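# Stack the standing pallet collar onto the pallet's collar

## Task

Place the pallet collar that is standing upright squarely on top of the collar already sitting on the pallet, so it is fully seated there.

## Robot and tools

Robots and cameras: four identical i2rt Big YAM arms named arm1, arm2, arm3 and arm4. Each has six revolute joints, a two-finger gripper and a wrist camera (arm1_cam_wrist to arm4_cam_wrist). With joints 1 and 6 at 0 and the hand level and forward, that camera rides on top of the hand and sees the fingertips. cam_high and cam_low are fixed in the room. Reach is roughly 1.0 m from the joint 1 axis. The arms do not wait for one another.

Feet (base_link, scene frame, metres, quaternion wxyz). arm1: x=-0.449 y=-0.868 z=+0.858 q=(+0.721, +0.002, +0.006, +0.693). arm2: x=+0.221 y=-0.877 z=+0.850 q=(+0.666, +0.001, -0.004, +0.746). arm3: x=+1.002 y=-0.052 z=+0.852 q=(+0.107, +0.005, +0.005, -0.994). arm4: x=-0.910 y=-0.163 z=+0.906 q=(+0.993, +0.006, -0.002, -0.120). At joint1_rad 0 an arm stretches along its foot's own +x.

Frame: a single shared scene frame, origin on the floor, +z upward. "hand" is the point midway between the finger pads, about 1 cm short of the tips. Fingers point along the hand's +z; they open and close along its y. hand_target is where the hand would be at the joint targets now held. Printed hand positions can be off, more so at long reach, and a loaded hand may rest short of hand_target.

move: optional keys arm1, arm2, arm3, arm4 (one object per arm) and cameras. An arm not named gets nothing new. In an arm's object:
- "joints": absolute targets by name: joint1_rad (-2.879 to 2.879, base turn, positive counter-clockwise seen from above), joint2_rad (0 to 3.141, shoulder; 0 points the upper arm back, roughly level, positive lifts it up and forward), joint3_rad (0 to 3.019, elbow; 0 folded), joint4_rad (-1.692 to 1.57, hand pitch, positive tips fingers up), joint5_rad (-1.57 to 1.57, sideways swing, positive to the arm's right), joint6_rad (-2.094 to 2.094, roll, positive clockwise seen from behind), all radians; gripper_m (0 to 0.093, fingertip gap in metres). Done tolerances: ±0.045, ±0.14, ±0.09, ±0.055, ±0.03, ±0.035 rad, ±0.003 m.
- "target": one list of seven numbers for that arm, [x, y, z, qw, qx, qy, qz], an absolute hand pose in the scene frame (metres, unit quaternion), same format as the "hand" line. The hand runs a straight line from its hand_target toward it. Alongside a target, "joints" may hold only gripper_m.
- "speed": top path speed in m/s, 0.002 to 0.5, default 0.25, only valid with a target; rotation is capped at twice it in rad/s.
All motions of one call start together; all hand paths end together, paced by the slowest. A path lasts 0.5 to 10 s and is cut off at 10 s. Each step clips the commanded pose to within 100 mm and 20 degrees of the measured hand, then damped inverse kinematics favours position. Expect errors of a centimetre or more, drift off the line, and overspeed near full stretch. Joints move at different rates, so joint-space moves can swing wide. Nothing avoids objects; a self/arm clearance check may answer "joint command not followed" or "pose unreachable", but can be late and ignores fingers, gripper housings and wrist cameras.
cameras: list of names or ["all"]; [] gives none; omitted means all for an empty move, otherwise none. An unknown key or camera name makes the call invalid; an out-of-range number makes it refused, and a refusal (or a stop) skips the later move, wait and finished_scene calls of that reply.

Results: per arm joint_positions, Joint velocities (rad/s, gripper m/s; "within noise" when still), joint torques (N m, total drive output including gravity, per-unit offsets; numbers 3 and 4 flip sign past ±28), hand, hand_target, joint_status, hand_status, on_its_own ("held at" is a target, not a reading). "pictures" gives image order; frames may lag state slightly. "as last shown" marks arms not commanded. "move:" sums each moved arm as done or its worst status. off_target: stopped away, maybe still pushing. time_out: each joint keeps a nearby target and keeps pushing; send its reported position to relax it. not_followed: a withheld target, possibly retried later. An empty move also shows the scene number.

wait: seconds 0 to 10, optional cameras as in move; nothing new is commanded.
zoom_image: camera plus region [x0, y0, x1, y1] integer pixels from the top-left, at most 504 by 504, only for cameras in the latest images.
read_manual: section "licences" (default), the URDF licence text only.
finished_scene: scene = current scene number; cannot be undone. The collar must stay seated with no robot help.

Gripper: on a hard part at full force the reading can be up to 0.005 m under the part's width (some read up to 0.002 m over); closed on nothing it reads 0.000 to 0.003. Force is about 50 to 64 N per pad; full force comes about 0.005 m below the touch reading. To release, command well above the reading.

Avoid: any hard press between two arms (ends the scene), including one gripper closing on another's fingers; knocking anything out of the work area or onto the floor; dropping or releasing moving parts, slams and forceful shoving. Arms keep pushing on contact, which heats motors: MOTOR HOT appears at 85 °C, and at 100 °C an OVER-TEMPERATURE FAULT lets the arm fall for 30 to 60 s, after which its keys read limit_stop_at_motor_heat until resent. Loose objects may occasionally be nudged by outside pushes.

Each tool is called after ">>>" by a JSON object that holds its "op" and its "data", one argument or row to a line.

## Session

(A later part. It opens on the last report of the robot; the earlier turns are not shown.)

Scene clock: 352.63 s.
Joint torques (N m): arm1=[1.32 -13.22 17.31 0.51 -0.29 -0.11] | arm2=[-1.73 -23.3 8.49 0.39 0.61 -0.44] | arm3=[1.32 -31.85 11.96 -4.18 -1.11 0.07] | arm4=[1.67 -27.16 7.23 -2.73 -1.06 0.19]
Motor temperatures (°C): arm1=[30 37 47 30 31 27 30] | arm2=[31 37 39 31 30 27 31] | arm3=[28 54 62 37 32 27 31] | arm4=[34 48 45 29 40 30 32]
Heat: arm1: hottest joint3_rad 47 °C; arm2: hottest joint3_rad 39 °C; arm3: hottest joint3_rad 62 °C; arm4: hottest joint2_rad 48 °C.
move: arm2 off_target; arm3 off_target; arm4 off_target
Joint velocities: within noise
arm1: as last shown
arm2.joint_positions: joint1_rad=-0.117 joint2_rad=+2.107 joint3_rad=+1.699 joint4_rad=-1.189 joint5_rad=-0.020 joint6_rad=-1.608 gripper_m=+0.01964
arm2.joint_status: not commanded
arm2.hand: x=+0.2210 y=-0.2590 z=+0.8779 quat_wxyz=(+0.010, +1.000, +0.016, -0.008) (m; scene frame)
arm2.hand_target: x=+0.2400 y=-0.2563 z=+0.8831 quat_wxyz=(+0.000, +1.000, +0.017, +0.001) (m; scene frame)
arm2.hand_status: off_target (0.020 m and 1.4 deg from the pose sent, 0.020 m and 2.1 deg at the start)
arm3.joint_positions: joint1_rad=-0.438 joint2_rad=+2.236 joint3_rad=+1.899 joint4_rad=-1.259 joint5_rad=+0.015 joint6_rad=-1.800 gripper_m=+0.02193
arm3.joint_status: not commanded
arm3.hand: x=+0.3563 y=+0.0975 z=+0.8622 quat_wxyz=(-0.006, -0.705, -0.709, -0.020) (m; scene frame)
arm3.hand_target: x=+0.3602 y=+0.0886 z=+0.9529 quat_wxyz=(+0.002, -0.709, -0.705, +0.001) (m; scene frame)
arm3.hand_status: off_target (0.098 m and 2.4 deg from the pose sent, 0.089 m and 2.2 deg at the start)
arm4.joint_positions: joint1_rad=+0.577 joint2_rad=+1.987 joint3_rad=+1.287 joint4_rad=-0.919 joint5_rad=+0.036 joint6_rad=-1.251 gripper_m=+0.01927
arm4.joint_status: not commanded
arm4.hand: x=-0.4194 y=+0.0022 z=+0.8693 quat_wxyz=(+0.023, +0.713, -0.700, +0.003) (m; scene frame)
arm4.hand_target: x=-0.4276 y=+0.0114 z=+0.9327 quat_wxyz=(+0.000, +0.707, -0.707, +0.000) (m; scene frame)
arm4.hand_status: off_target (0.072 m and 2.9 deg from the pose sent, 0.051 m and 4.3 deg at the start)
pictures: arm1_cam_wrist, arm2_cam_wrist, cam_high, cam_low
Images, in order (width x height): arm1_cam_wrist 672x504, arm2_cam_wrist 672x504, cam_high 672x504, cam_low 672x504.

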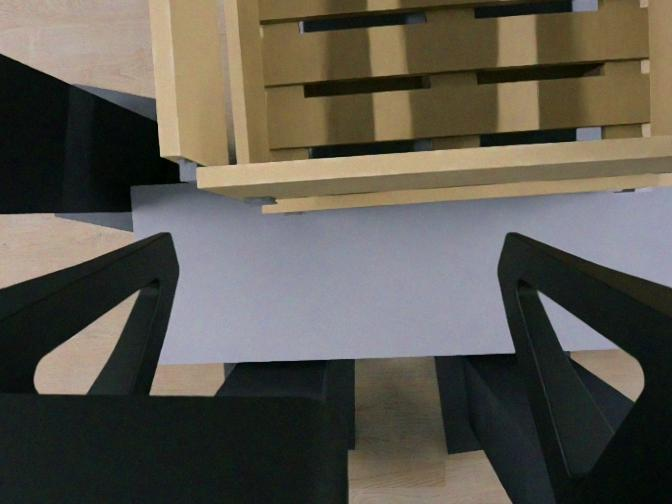

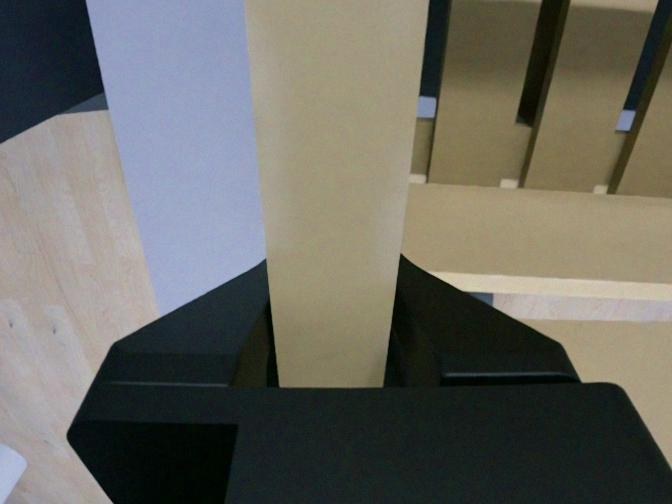

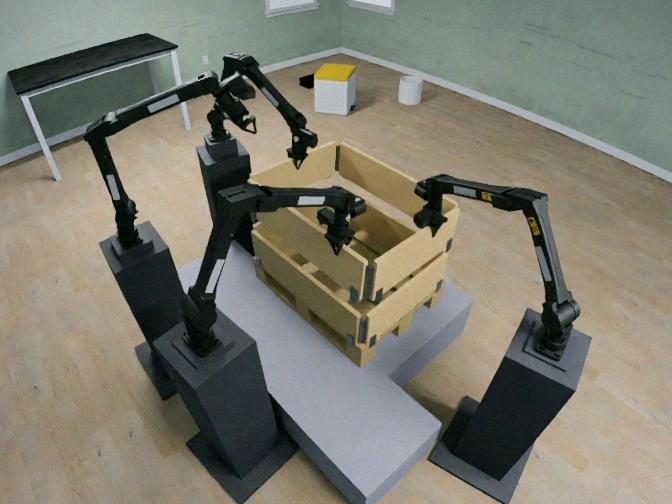

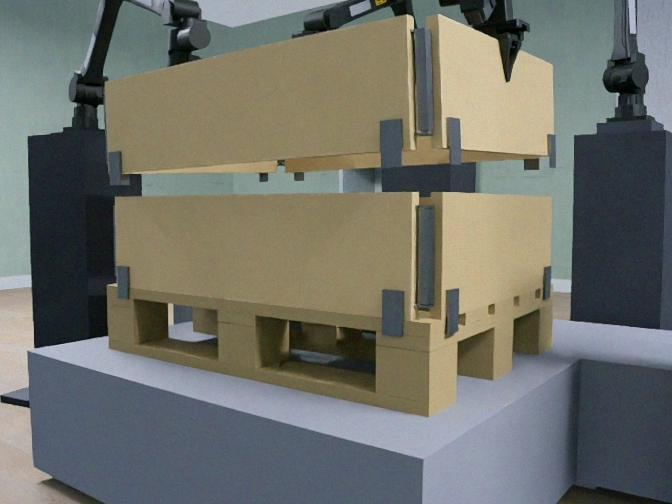

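>>> {"op": "move", "data": {
  "arm2": {"target":[0.235,-0.266,0.847,0,-0.9998,-0.0175,0],"speed":0.08},
  "arm3": {"target":[0.355,0.077,0.94,0,-0.707,-0.707,0],"speed":0.08},
  "arm4": {"target":[-0.433,0.002,0.90,0,-0.707,0.707,0],"speed":0.08},
  "cameras": ["arm1_cam_wrist","arm2_cam_wrist","cam_high","cam_low"]
}}

>>> {"op": "zoom_image", "data": {
  "camera": "cam_low",
  "region": [90, 0, 580, 360]
}}

>>> {"op": "zoom_image", "data": {
  "camera": "arm1_cam_wrist",
  "region": [120, 0, 624, 300]
}}

>>> {"op": "zoom_image", "data": {
  "camera": "cam_high",
  "region": [220, 120, 480, 380]
}}

Scene clock: 368.33 s.
Joint torques (N m): arm1=[1.32 -13.22 17.31 0.51 -0.29 -0.11] | arm2=[-1.85 -21.42 8.4 0.49 0.49 -0.48] | arm3=[1.49 -32.62 10.58 -3.74 -1.11 0.02] | arm4=[1.44 -26.17 5.64 -2.5 -0.93 0.09]
Motor temperatures (°C): arm1=[30 37 49 30 31 27 30] | arm2=[31 38 37 31 30 27 31] | arm3=[28 51 59 36 32 27 31] | arm4=[34 45 45 29 38 30 32]
Heat: arm1: hottest joint3_rad 49 °C; arm2: hottest joint2_rad 38 °C; arm3: hottest joint3_rad 59 °C; arm4: hottest joint2_rad 45 °C.
move: arm2 off_target; arm3 off_target; arm4 off_target
Joint velocities: within noise
arm1: as last shown
arm2.joint_positions: joint1_rad=-0.108 joint2_rad=+2.106 joint3_rad=+1.621 joint4_rad=-1.099 joint5_rad=-0.020 joint6_rad=-1.595 gripper_m=+0.01964
arm2.joint_status: not commanded
arm2.hand: x=+0.2157 y=-0.2686 z=+0.8517 quat_wxyz=(+0.003, +1.000, +0.015, -0.008) (m; scene frame)
arm2.hand_target: x=+0.2346 y=-0.2664 z=+0.8471 quat_wxyz=(+0.000, +1.000, +0.017, +0.000) (m; scene frame)
arm2.hand_status: off_target (0.020 m and 1.0 deg from the pose sent, 0.035 m and 1.4 deg at the start)
arm3.joint_positions: joint1_rad=-0.420 joint2_rad=+2.266 joint3_rad=+1.899 joint4_rad=-1.235 joint5_rad=+0.015 joint6_rad=-1.778 gripper_m=+0.02193
arm3.joint_status: not commanded
arm3.hand: x=+0.3517 y=+0.0864 z=+0.8425 quat_wxyz=(-0.008, -0.706, -0.708, -0.022) (m; scene frame)
arm3.hand_target: x=+0.3548 y=+0.0774 z=+0.9326 quat_wxyz=(+0.001, -0.708, -0.706, +0.001) (m; scene frame)
arm3.hand_status: off_target (0.098 m and 2.6 deg from the pose sent, 0.080 m and 2.4 deg at the start)
arm4.joint_positions: joint1_rad=+0.562 joint2_rad=+2.019 joint3_rad=+1.240 joint4_rad=-0.823 joint5_rad=+0.033 joint6_rad=-1.257 gripper_m=+0.01923
arm4.joint_status: not commanded
arm4.hand: x=-0.4228 y=-0.0062 z=+0.8396 quat_wxyz=(+0.015, +0.710, -0.704, +0.005) (m; scene frame)
arm4.hand_target: x=-0.4320 y=+0.0017 z=+0.8936 quat_wxyz=(-0.001, +0.707, -0.707, +0.000) (m; scene frame)
arm4.hand_status: off_target (0.062 m and 1.9 deg from the pose sent, 0.034 m and 2.9 deg at the start)
pictures: arm1_cam_wrist, arm2_cam_wrist, cam_high, cam_low
Images, in order (width x height): arm1_cam_wrist 672x504, arm2_cam_wrist 672x504, cam_high 672x504, cam_low 672x504.

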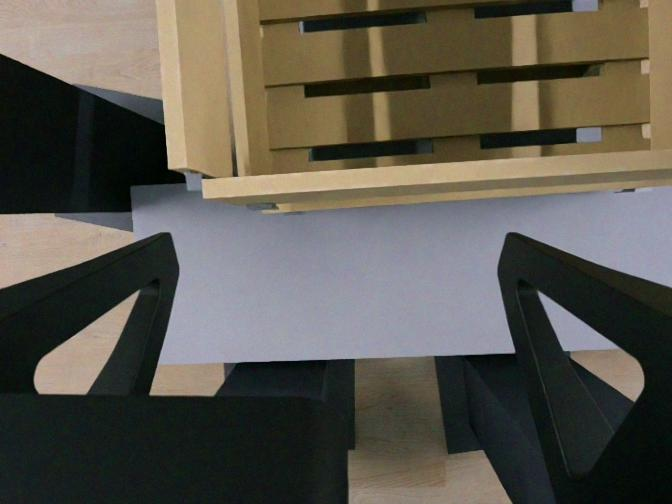

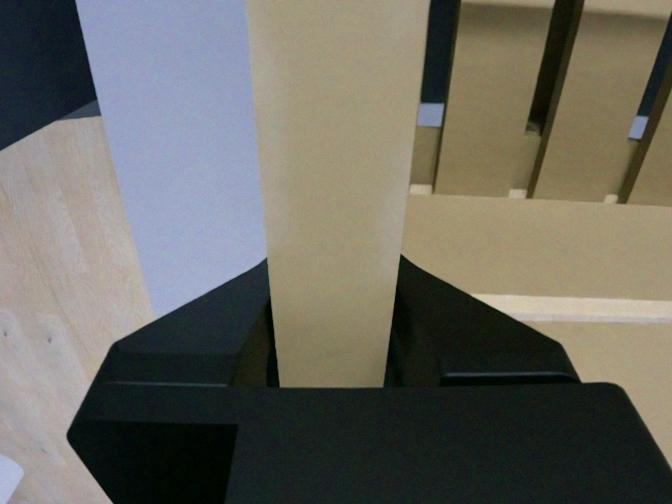

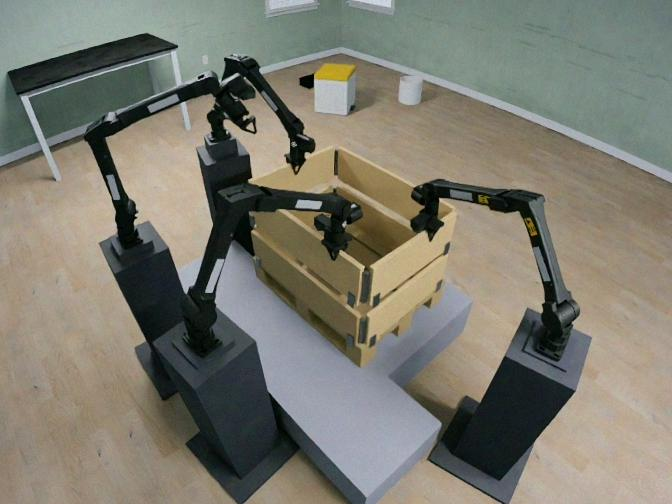

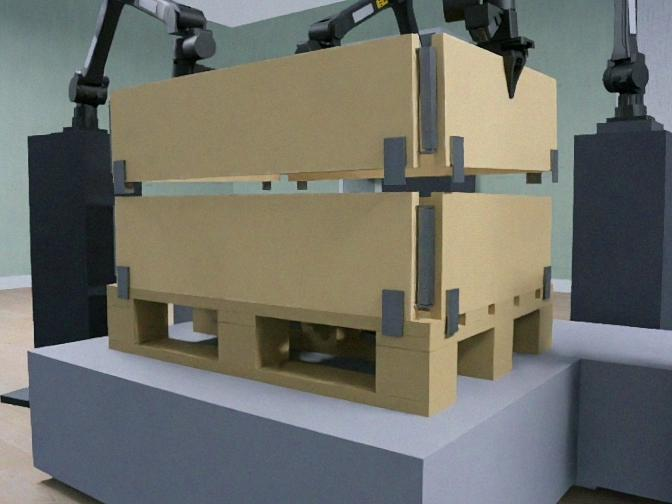

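Scaled by 1.029 from the camera's 672x504 image, which has a finer 960x720 frame.

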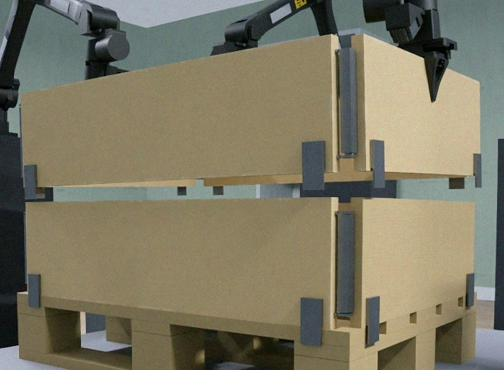

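Scaled by 1.000.

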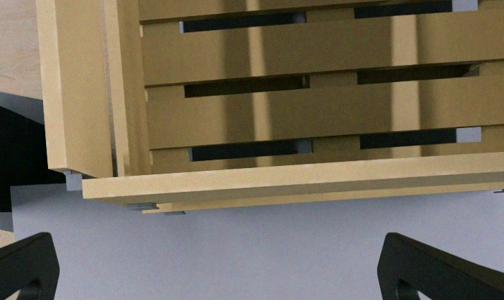

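Scaled by 1.938 from the camera's 672x504 image, which has a finer 960x720 frame.

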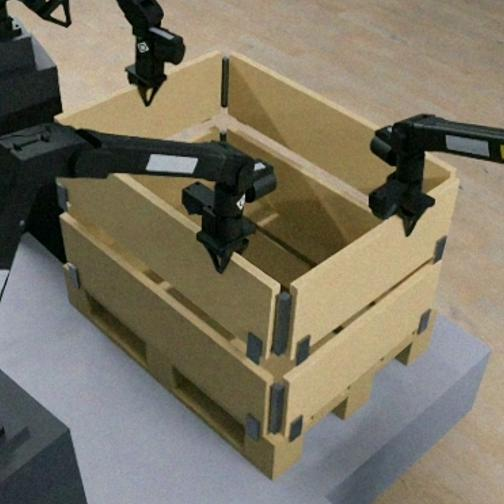

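>>> {"op": "move", "data": {
  "arm2": {"target":[0.232,-0.272,0.815,0,-0.9998,-0.0175,0],"speed":0.06},
  "arm4": {"target":[-0.436,-0.002,0.90,0,-0.707,0.707,0],"speed":0.06},
  "arm3": {"target":[0.352,0.072,0.94,0,-0.707,-0.707,0],"speed":0.06},
  "cameras": ["arm1_cam_wrist","arm2_cam_wrist","arm3_cam_wrist","arm4_cam_wrist","cam_high","cam_low"]
}}

>>> {"op": "zoom_image", "data": {
  "camera": "cam_low",
  "region": [90, 0, 580, 360]
}}

>>> {"op": "zoom_image", "data": {
  "camera": "cam_high",
  "region": [220, 120, 480, 380]
}}

Scene clock: 382.93 s.
Joint torques (N m): arm1=[1.32 -13.22 17.31 0.53 -0.28 -0.11] | arm2=[-1.61 -19.02 7.71 0.77 0.5 -0.47] | arm3=[1.85 -32.5 11.1 -4.03 -1.14 0.02] | arm4=[1.44 -26.7 5.27 -2.66 -0.55 0.09]
Motor temperatures (°C): arm1=[30 37 51 30 31 27 30] | arm2=[31 37 36 31 30 26 32] | arm3=[28 57 57 36 32 27 31] | arm4=[34 46 44 29 37 30 32]
Heat: arm1: hottest joint3_rad 51 °C; arm2: hottest joint2_rad 37 °C; arm3: hottest joint2_rad 57 °C; arm4: hottest joint2_rad 46 °C.
move: arm2 off_target; arm3 off_target; arm4 off_target
Joint velocities: within noise
arm1: as last shown
arm2.joint_positions: joint1_rad=-0.106 joint2_rad=+2.106 joint3_rad=+1.579 joint4_rad=-1.029 joint5_rad=-0.020 joint6_rad=-1.592 gripper_m=+0.01964
arm2.joint_status: not commanded
arm2.hand: x=+0.2141 y=-0.2696 z=+0.8376 quat_wxyz=(-0.011, +1.000, +0.015, -0.008) (m; scene frame)
arm2.hand_target: x=+0.2316 y=-0.2729 z=+0.8156 quat_wxyz=(+0.000, +1.000, +0.017, +0.000) (m; scene frame)
arm2.hand_status: off_target (0.029 m and 1.6 deg from the pose sent, 0.040 m and 1.0 deg at the start)
arm3.joint_positions: joint1_rad=-0.418 joint2_rad=+2.270 joint3_rad=+1.899 joint4_rad=-1.227 joint5_rad=+0.015 joint6_rad=-1.775 gripper_m=+0.02193
arm3.joint_status: not commanded
arm3.hand: x=+0.3502 y=+0.0854 z=+0.8395 quat_wxyz=(-0.007, -0.706, -0.707, -0.021) (m; scene frame)
arm3.hand_target: x=+0.3518 y=+0.0731 z=+0.9311 quat_wxyz=(+0.002, -0.707, -0.708, +0.001) (m; scene frame)
arm3.hand_status: off_target (0.101 m and 2.5 deg from the pose sent, 0.099 m and 2.6 deg at the start; pose on its path clipped on 17 of 33 steps)
arm4.joint_positions: joint1_rad=+0.558 joint2_rad=+2.019 joint3_rad=+1.231 joint4_rad=-0.811 joint5_rad=+0.023 joint6_rad=-1.262 gripper_m=+0.01916
arm4.joint_status: not commanded
arm4.hand: x=-0.4242 y=-0.0070 z=+0.8369 quat_wxyz=(+0.011, +0.710, -0.704, +0.002) (m; scene frame)
arm4.hand_target: x=-0.4346 y=-0.0022 z=+0.8927 quat_wxyz=(-0.001, +0.707, -0.707, +0.001) (m; scene frame)
arm4.hand_status: off_target (0.064 m and 1.4 deg from the pose sent, 0.062 m and 1.9 deg at the start)
pictures: arm1_cam_wrist, arm2_cam_wrist, arm3_cam_wrist, arm4_cam_wrist, cam_high, cam_low
Images, in order (width x height): arm1_cam_wrist 672x504, arm2_cam_wrist 672x504, arm3_cam_wrist 672x504, arm4_cam_wrist 672x504, cam_high 672x504, cam_low 672x504.

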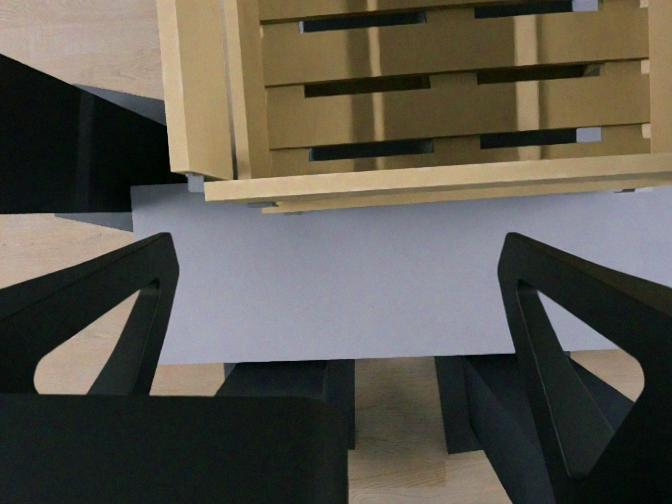

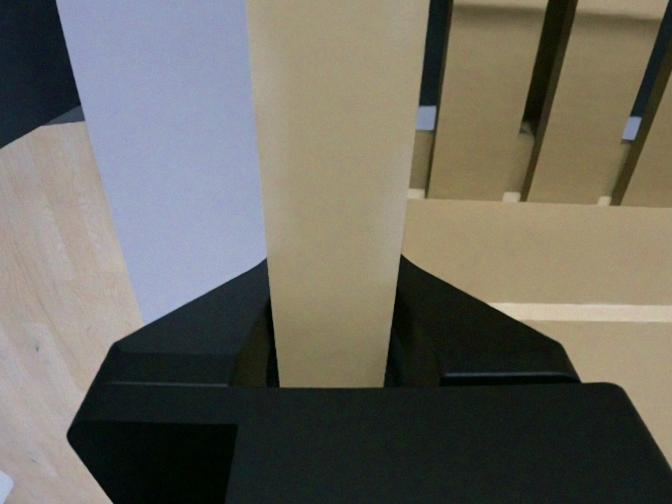

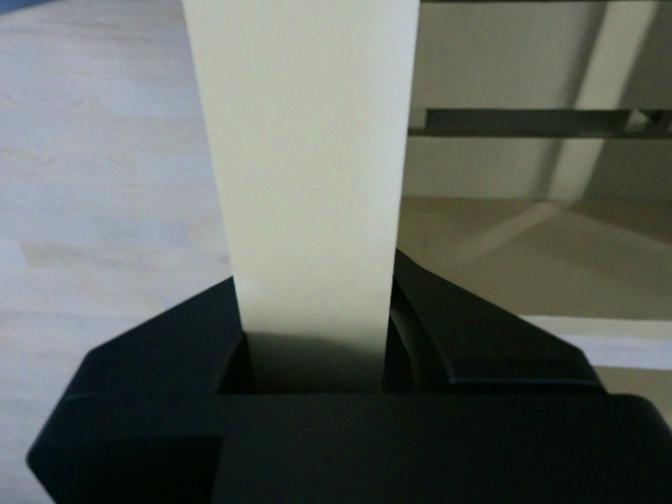

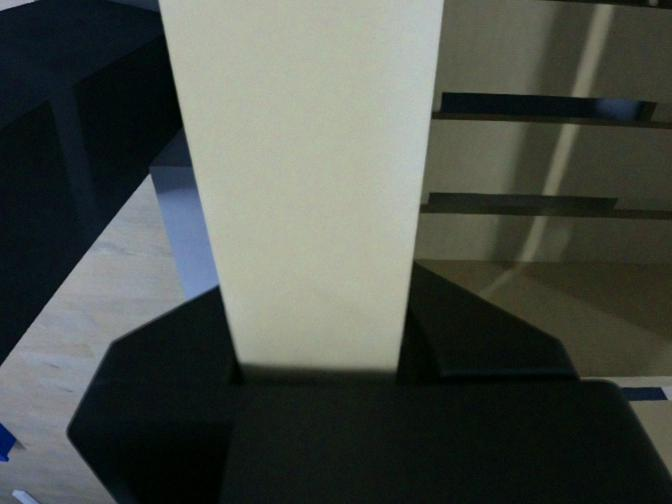

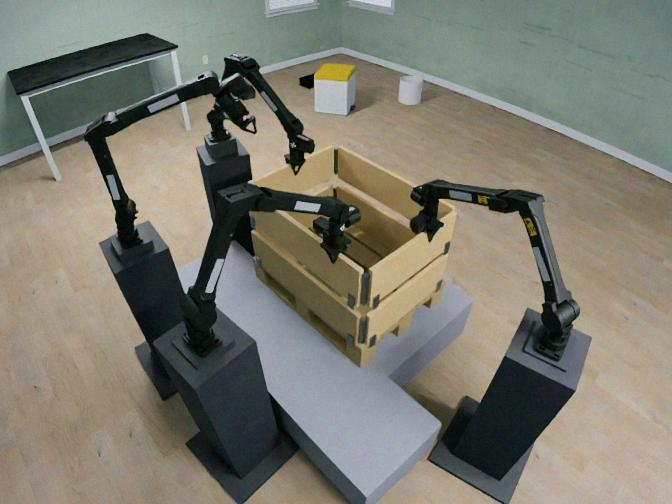

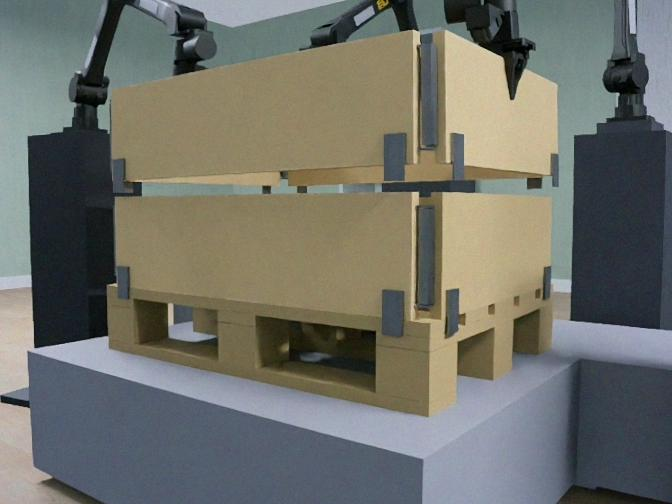

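Scaled by 1.029 from the camera's 672x504 image, which has a finer 960x720 frame.

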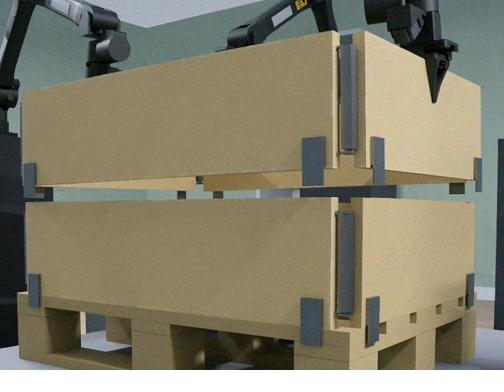

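Scaled by 1.938 from the camera's 672x504 image, which has a finer 960x720 frame.

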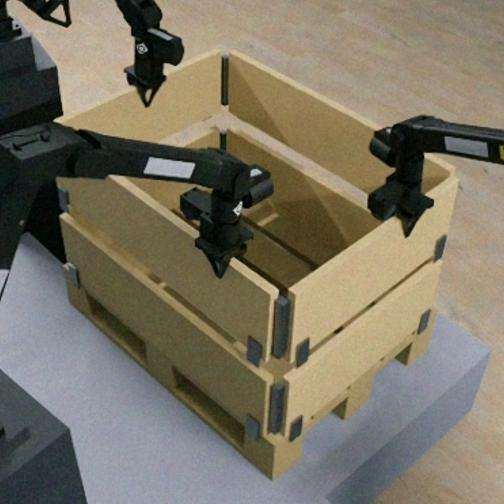

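>>> {"op": "move", "data": {
  "arm2": {"target":[0.243,-0.29,0.818,0,-0.9998,-0.0175,0],"speed":0.05},
  "arm4": {"target":[-0.425,-0.018,0.90,0,-0.707,0.707,0],"speed":0.05},
  "arm3": {"target":[0.363,0.055,0.945,0,-0.707,-0.707,0],"speed":0.05},
  "cameras": ["arm1_cam_wrist","cam_high","cam_low"]
}}

>>> {"op": "zoom_image", "data": {
  "camera": "cam_low",
  "region": [90, 0, 580, 360]
}}

>>> {"op": "zoom_image", "data": {
  "camera": "cam_high",
  "region": [220, 120, 480, 380]
}}

>>> {"op": "zoom_image", "data": {
  "camera": "arm1_cam_wrist",
  "region": [130, 120, 330, 270]
}}

Scene clock: 409.00 s.
Joint torques (N m): arm1=[1.32 -13.22 17.31 0.51 -0.29 -0.11] | arm2=[-2.78 -20.54 7.02 0.28 0.52 -0.63] | arm3=[1.79 -33.85 8.23 -3.51 -1.12 0.03] | arm4=[0.97 -26.52 6.71 -2.99 -0.42 0.08]
Motor temperatures (°C): arm1=[30 38 53 30 31 27 29] | arm2=[31 37 35 31 30 26 32] | arm3=[28 63 54 36 32 27 31] | arm4=[34 44 42 29 35 30 32]
Heat: arm1: hottest joint3_rad 53 °C; arm2: hottest joint2_rad 37 °C; arm3: hottest joint2_rad 63 °C; arm4: hottest joint2_rad 44 °C.
move: arm2 off_target; arm3 off_target; arm4 off_target
Joint velocities: within noise
arm1: as last shown
arm2.joint_positions: joint1_rad=-0.108 joint2_rad=+2.089 joint3_rad=+1.517 joint4_rad=-0.990 joint5_rad=-0.020 joint6_rad=-1.592 gripper_m=+0.01964
arm2.joint_status: not commanded
arm2.hand: x=+0.2159 y=-0.2845 z=+0.8272 quat_wxyz=(-0.008, +1.000, +0.013, -0.008) (m; scene frame)
arm2.hand_target: x=+0.2421 y=-0.2898 z=+0.8181 quat_wxyz=(-0.001, +1.000, +0.017, +0.000) (m; scene frame)
arm2.hand_status: off_target (0.029 m and 1.4 deg from the pose sent, 0.040 m and 1.6 deg at the start)
arm3.joint_positions: joint1_rad=-0.397 joint2_rad=+2.271 joint3_rad=+1.866 joint4_rad=-1.195 joint5_rad=+0.013 joint6_rad=-1.755 gripper_m=+0.02201
arm3.joint_status: not commanded
arm3.hand: x=+0.3523 y=+0.0707 z=+0.8274 quat_wxyz=(-0.007, -0.706, -0.708, -0.021) (m; scene frame)
arm3.hand_target: x=+0.3599 y=+0.0584 z=+0.9170 quat_wxyz=(+0.000, -0.707, -0.707, +0.000) (m; scene frame)
arm3.hand_status: off_target (0.119 m and 2.5 deg from the pose sent, 0.111 m and 2.5 deg at the start; pose on its path clipped on 26 of 32 steps)
arm4.joint_positions: joint1_rad=+0.526 joint2_rad=+2.026 joint3_rad=+1.229 joint4_rad=-0.809 joint5_rad=+0.019 joint6_rad=-1.297 gripper_m=+0.01915
arm4.joint_status: not commanded
arm4.hand: x=-0.4217 y=-0.0226 z=+0.8328 quat_wxyz=(+0.014, +0.711, -0.703, -0.003) (m; scene frame)
arm4.hand_target: x=-0.4250 y=-0.0182 z=+0.8930 quat_wxyz=(+0.000, +0.707, -0.707, +0.000) (m; scene frame)
arm4.hand_status: off_target (0.067 m and 1.7 deg from the pose sent, 0.064 m and 1.4 deg at the start)
pictures: arm1_cam_wrist, cam_high, cam_low
Images, in order (width x height): arm1_cam_wrist 672x504, cam_high 672x504, cam_low 672x504.

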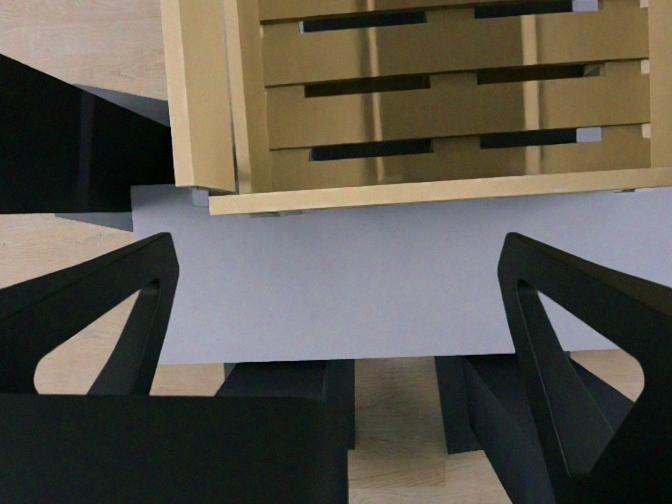

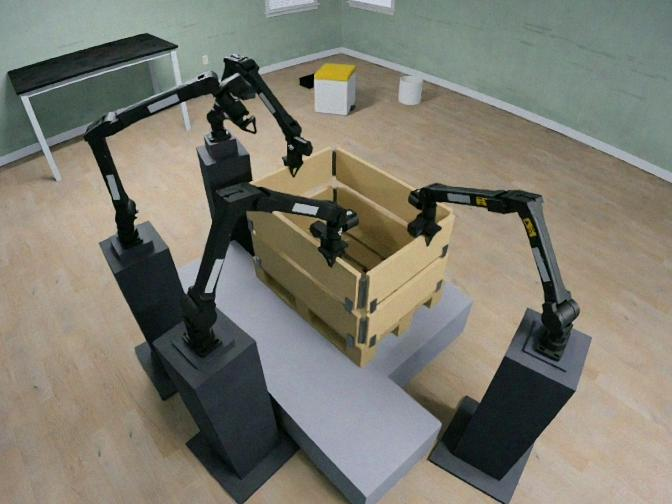

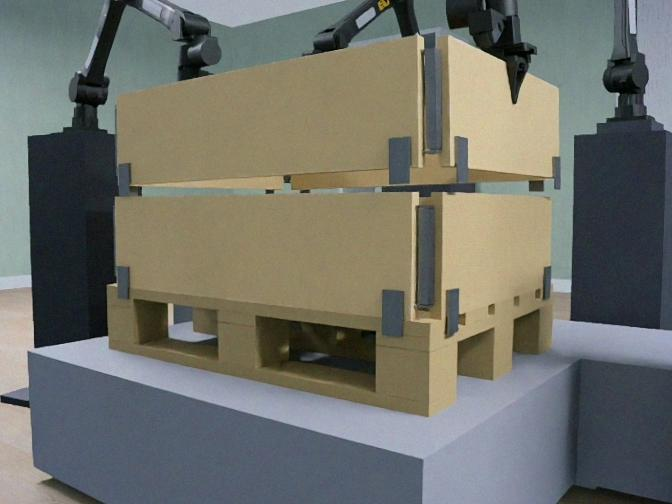

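Scaled by 1.029 from the camera's 672x504 image, which has a finer 960x720 frame.

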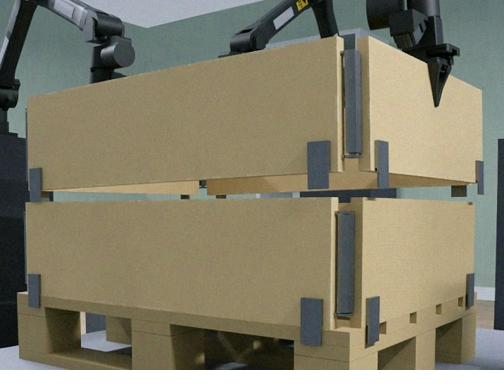

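Scaled by 1.938 from the camera's 672x504 image, which has a finer 960x720 frame.

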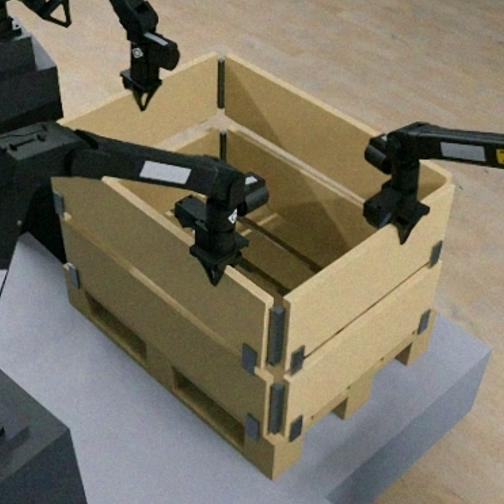

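Scaled by 2.520 from the camera's 672x504 image, which has a finer 960x720 frame.

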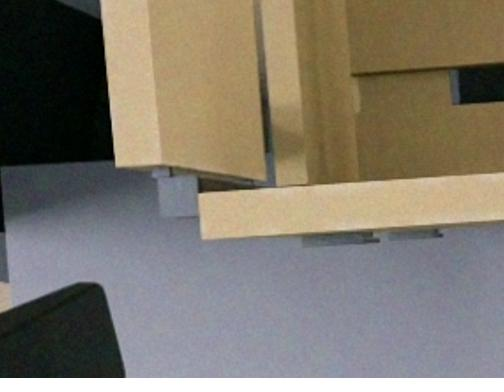

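>>> {"op": "move", "data": {
  "arm2": {"target":[0.26,-0.283,0.80,0,-0.9998,-0.0175,0],"speed":0.05},
  "arm4": {"target":[-0.412,-0.012,0.87,0,-0.707,0.707,0],"speed":0.05},
  "arm3": {"target":[0.378,0.062,0.91,0,-0.707,-0.707,0],"speed":0.05},
  "cameras": ["arm1_cam_wrist","cam_high","cam_low"]
}}

>>> {"op": "zoom_image", "data": {
  "camera": "cam_low",
  "region": [90, 0, 580, 360]
}}

>>> {"op": "zoom_image", "data": {
  "camera": "cam_high",
  "region": [220, 120, 480, 380]
}}

>>> {"op": "zoom_image", "data": {
  "camera": "arm1_cam_wrist",
  "region": [130, 120, 330, 270]
}}

Scene clock: 422.17 s.
Joint torques (N m): arm1=[1.32 -13.22 17.31 0.53 -0.28 -0.11] | arm2=[-2.9 -19.31 8.62 0.29 0.49 -0.7] | arm3=[0.97 -33.44 7.73 -3.66 -0.89 -0.07] | arm4=[1.67 -26.34 6.04 -2.76 -0.6 0.09]
Motor temperatures (°C): arm1=[30 38 53 29 31 27 29] | arm2=[31 38 35 31 30 26 32] | arm3=[28 62 51 36 32 26 31] | arm4=[34 45 42 29 35 30 32]
Heat: arm1: hottest joint3_rad 53 °C; arm2: hottest joint2_rad 38 °C; arm3: hottest joint2_rad 62 °C; arm4: hottest joint2_rad 45 °C.
move: arm2 off_target; arm3 off_target; arm4 off_target
Joint velocities: within noise
arm1: as last shown
arm2.joint_positions: joint1_rad=-0.136 joint2_rad=+2.114 joint3_rad=+1.515 joint4_rad=-0.974 joint5_rad=-0.018 joint6_rad=-1.612 gripper_m=+0.01964
arm2.joint_status: not commanded
arm2.hand: x=+0.2322 y=-0.2857 z=+0.8123 quat_wxyz=(-0.003, +1.000, +0.010, -0.007) (m; scene frame)
arm2.hand_target: x=+0.2594 y=-0.2851 z=+0.8005 quat_wxyz=(+0.002, +1.000, +0.017, +0.000) (m; scene frame)
arm2.hand_status: off_target (0.031 m and 1.3 deg from the pose sent, 0.052 m and 1.4 deg at the start)
arm3.joint_positions: joint1_rad=-0.397 joint2_rad=+2.245 joint3_rad=+1.774 joint4_rad=-1.123 joint5_rad=+0.009 joint6_rad=-1.755 gripper_m=+0.02155
arm3.joint_status: not commanded
arm3.hand: x=+0.3675 y=+0.0672 z=+0.8127 quat_wxyz=(-0.006, -0.706, -0.708, -0.017) (m; scene frame)
arm3.hand_target: x=+0.3760 y=+0.0626 z=+0.9005 quat_wxyz=(+0.001, -0.707, -0.707, +0.000) (m; scene frame)
arm3.hand_status: off_target (0.098 m and 2.0 deg from the pose sent, 0.087 m and 2.5 deg at the start)
arm4.joint_positions: joint1_rad=+0.522 joint2_rad=+2.093 joint3_rad=+1.266 joint4_rad=-0.768 joint5_rad=+0.025 joint6_rad=-1.296 gripper_m=+0.01907
arm4.joint_status: not commanded
arm4.hand: x=-0.4061 y=-0.0210 z=+0.8095 quat_wxyz=(+0.010, +0.710, -0.705, +0.003) (m; scene frame)
arm4.hand_target: x=-0.4111 y=-0.0124 z=+0.8641 quat_wxyz=(-0.001, +0.707, -0.707, +0.001) (m; scene frame)
arm4.hand_status: off_target (0.061 m and 1.2 deg from the pose sent, 0.040 m and 1.7 deg at the start)
pictures: arm1_cam_wrist, cam_high, cam_low
Images, in order (width x height): arm1_cam_wrist 672x504, cam_high 672x504, cam_low 672x504.

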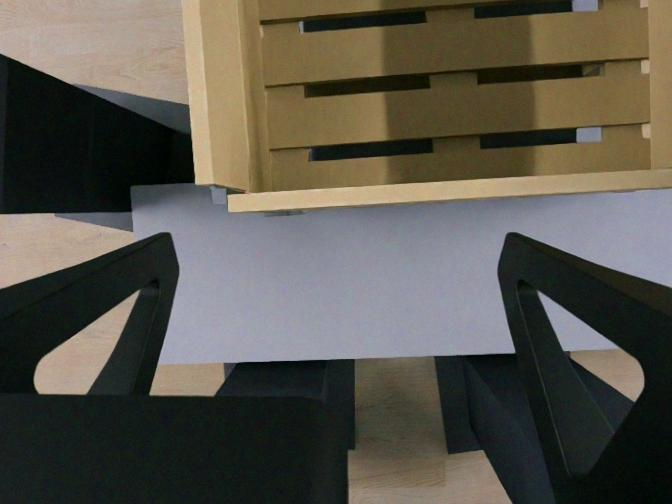

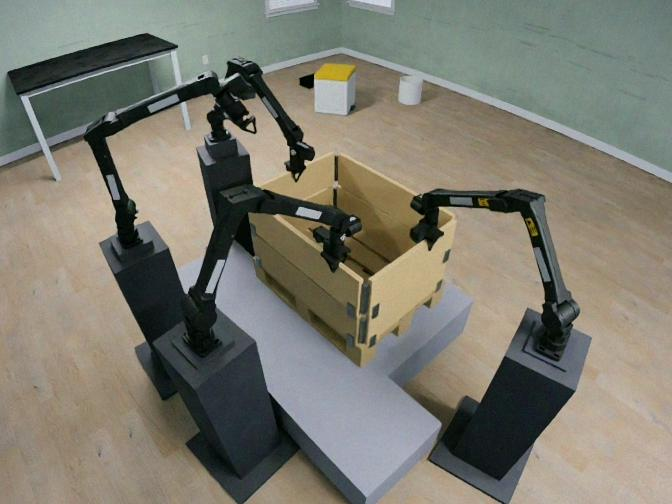

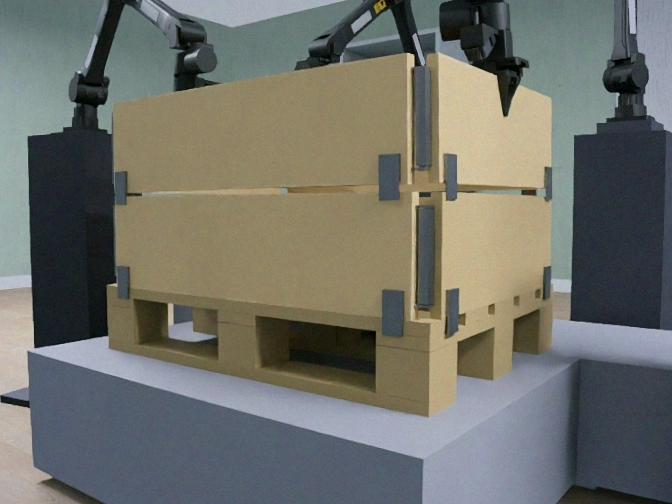

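Scaled by 1.029 from the camera's 672x504 image, which has a finer 960x720 frame.

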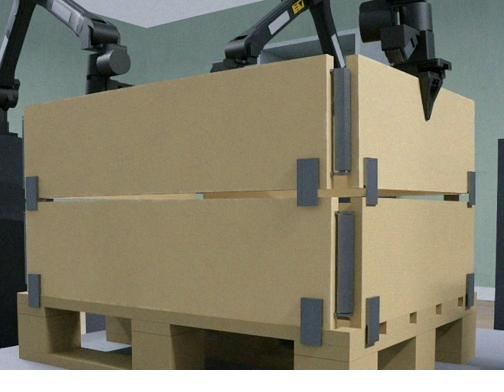

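Scaled by 1.938 from the camera's 672x504 image, which has a finer 960x720 frame.

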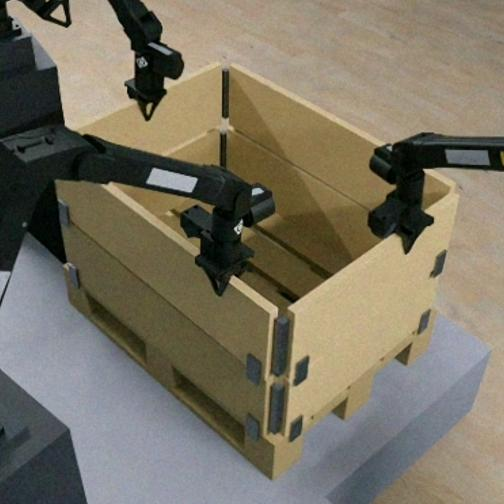

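Scaled by 2.520 from the camera's 672x504 image, which has a finer 960x720 frame.

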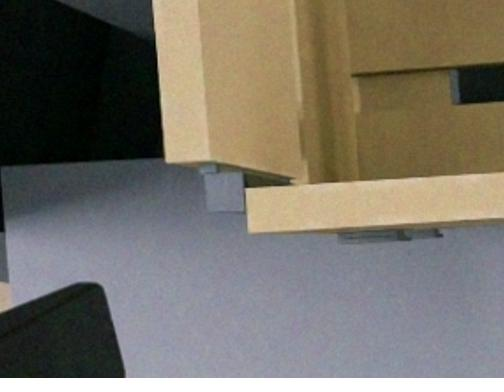

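>>> {"op": "move", "data": {
  "arm2": {"target":[0.257,-0.286,0.775,0,-0.9998,-0.0175,0],"speed":0.04},
  "arm4": {"target":[-0.415,-0.015,0.835,0,-0.707,0.707,0],"speed":0.04},
  "arm3": {"target":[0.375,0.06,0.868,0,-0.707,-0.707,0],"speed":0.04},
  "cameras": ["arm1_cam_wrist","cam_high","cam_low"]
}}

>>> {"op": "zoom_image", "data": {
  "camera": "cam_low",
  "region": [90, 0, 580, 360]
}}

>>> {"op": "zoom_image", "data": {
  "camera": "cam_high",
  "region": [220, 120, 480, 380]
}}

>>> {"op": "zoom_image", "data": {
  "camera": "arm1_cam_wrist",
  "region": [130, 120, 330, 270]
}}

Scene clock: 434.13 s.
Joint torques (N m): arm1=[1.32 -13.22 17.32 0.51 -0.28 -0.11] | arm2=[-2.26 -17.85 7.66 1.17 0.39 -0.65] | arm3=[1.38 -30.1 7.09 -2.56 -0.7 -0.02] | arm4=[1.26 -24.35 4.18 -1.62 -0.56 0.1]
Motor temperatures (°C): arm1=[30 38 54 29 31 27 29] | arm2=[31 38 34 31 30 27 32] | arm3=[28 57 50 36 32 26 31] | arm4=[34 47 42 29 35 30 33]
Heat: arm1: hottest joint3_rad 54 °C; arm2: hottest joint2_rad 38 °C; arm3: hottest joint2_rad 57 °C; arm4: hottest joint2_rad 47 °C.
move: arm2 off_target; arm3 off_target; arm4 off_target
Joint velocities: within noise
arm1: as last shown
arm2.joint_positions: joint1_rad=-0.139 joint2_rad=+2.127 joint3_rad=+1.502 joint4_rad=-0.941 joint5_rad=-0.017 joint6_rad=-1.615 gripper_m=+0.01964
arm2.joint_status: not commanded
arm2.hand: x=+0.2348 y=-0.2857 z=+0.8009 quat_wxyz=(-0.007, +1.000, +0.009, -0.006) (m; scene frame)
arm2.hand_target: x=+0.2563 y=-0.2879 z=+0.7759 quat_wxyz=(+0.001, +1.000, +0.018, +0.000) (m; scene frame)
arm2.hand_status: off_target (0.034 m and 1.4 deg from the pose sent, 0.045 m and 1.3 deg at the start)
arm3.joint_positions: joint1_rad=-0.397 joint2_rad=+2.248 joint3_rad=+1.751 joint4_rad=-1.083 joint5_rad=+0.003 joint6_rad=-1.762 gripper_m=+0.02121
arm3.joint_status: not commanded
arm3.hand: x=+0.3681 y=+0.0662 z=+0.8023 quat_wxyz=(-0.002, -0.704, -0.710, -0.011) (m; scene frame)
arm3.hand_target: x=+0.3741 y=+0.0603 z=+0.8632 quat_wxyz=(+0.000, -0.705, -0.709, +0.000) (m; scene frame)
arm3.hand_status: off_target (0.066 m and 1.3 deg from the pose sent, 0.056 m and 2.0 deg at the start)
arm4.joint_positions: joint1_rad=+0.522 joint2_rad=+2.118 joint3_rad=+1.261 joint4_rad=-0.726 joint5_rad=+0.023 joint6_rad=-1.299 gripper_m=+0.01906
arm4.joint_status: not commanded
arm4.hand: x=-0.4046 y=-0.0201 z=+0.7955 quat_wxyz=(+0.004, +0.711, -0.704, +0.005) (m; scene frame)
arm4.hand_target: x=-0.4146 y=-0.0152 z=+0.8315 quat_wxyz=(+0.000, +0.707, -0.707, +0.000) (m; scene frame)
arm4.hand_status: off_target (0.041 m and 1.0 deg from the pose sent, 0.028 m and 1.2 deg at the start)
pictures: arm1_cam_wrist, cam_high, cam_low
Images, in order (width x height): arm1_cam_wrist 672x504, cam_high 672x504, cam_low 672x504.

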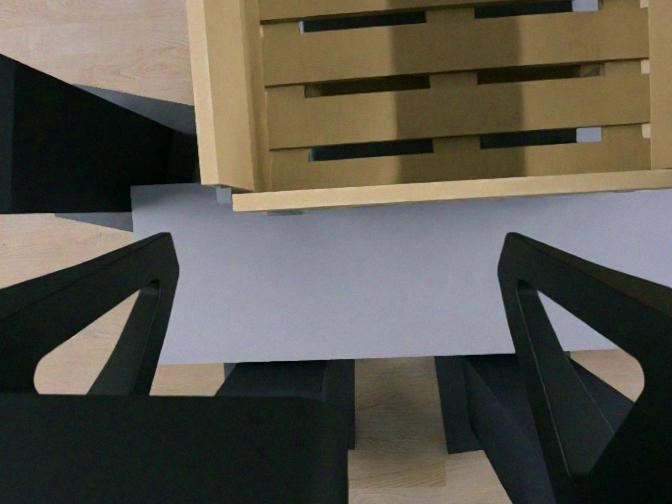

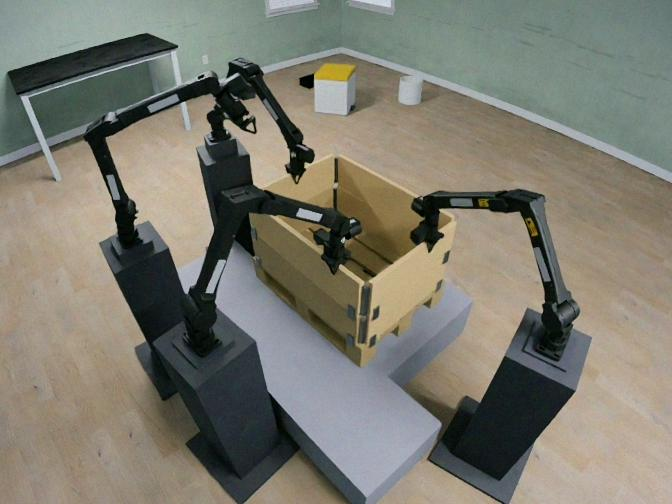

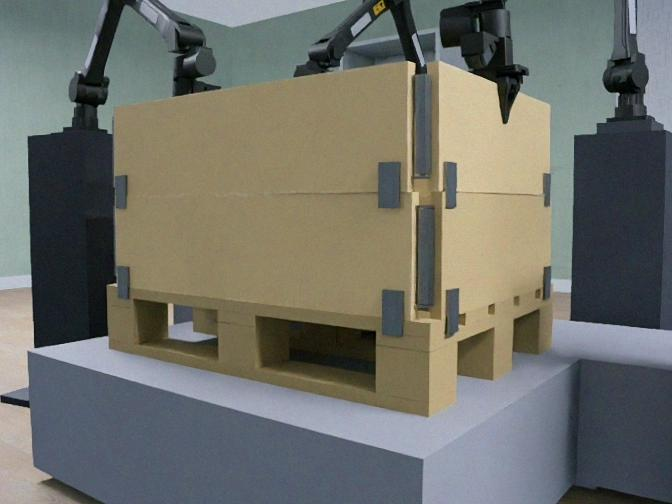

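Scaled by 1.029 from the camera's 672x504 image, which has a finer 960x720 frame.

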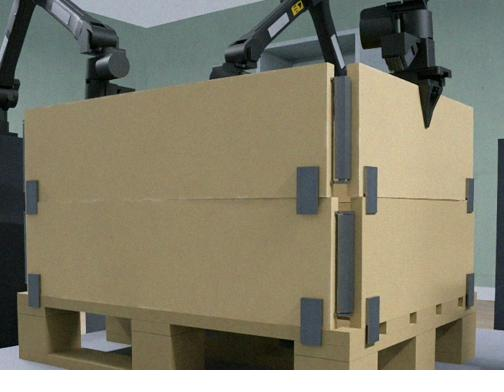

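Scaled by 1.938 from the camera's 672x504 image, which has a finer 960x720 frame.

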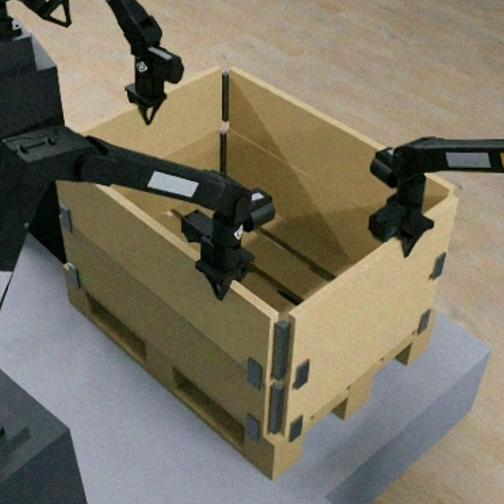

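Scaled by 2.520 from the camera's 672x504 image, which has a finer 960x720 frame.

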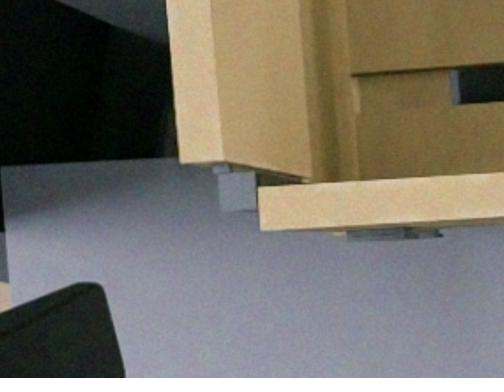

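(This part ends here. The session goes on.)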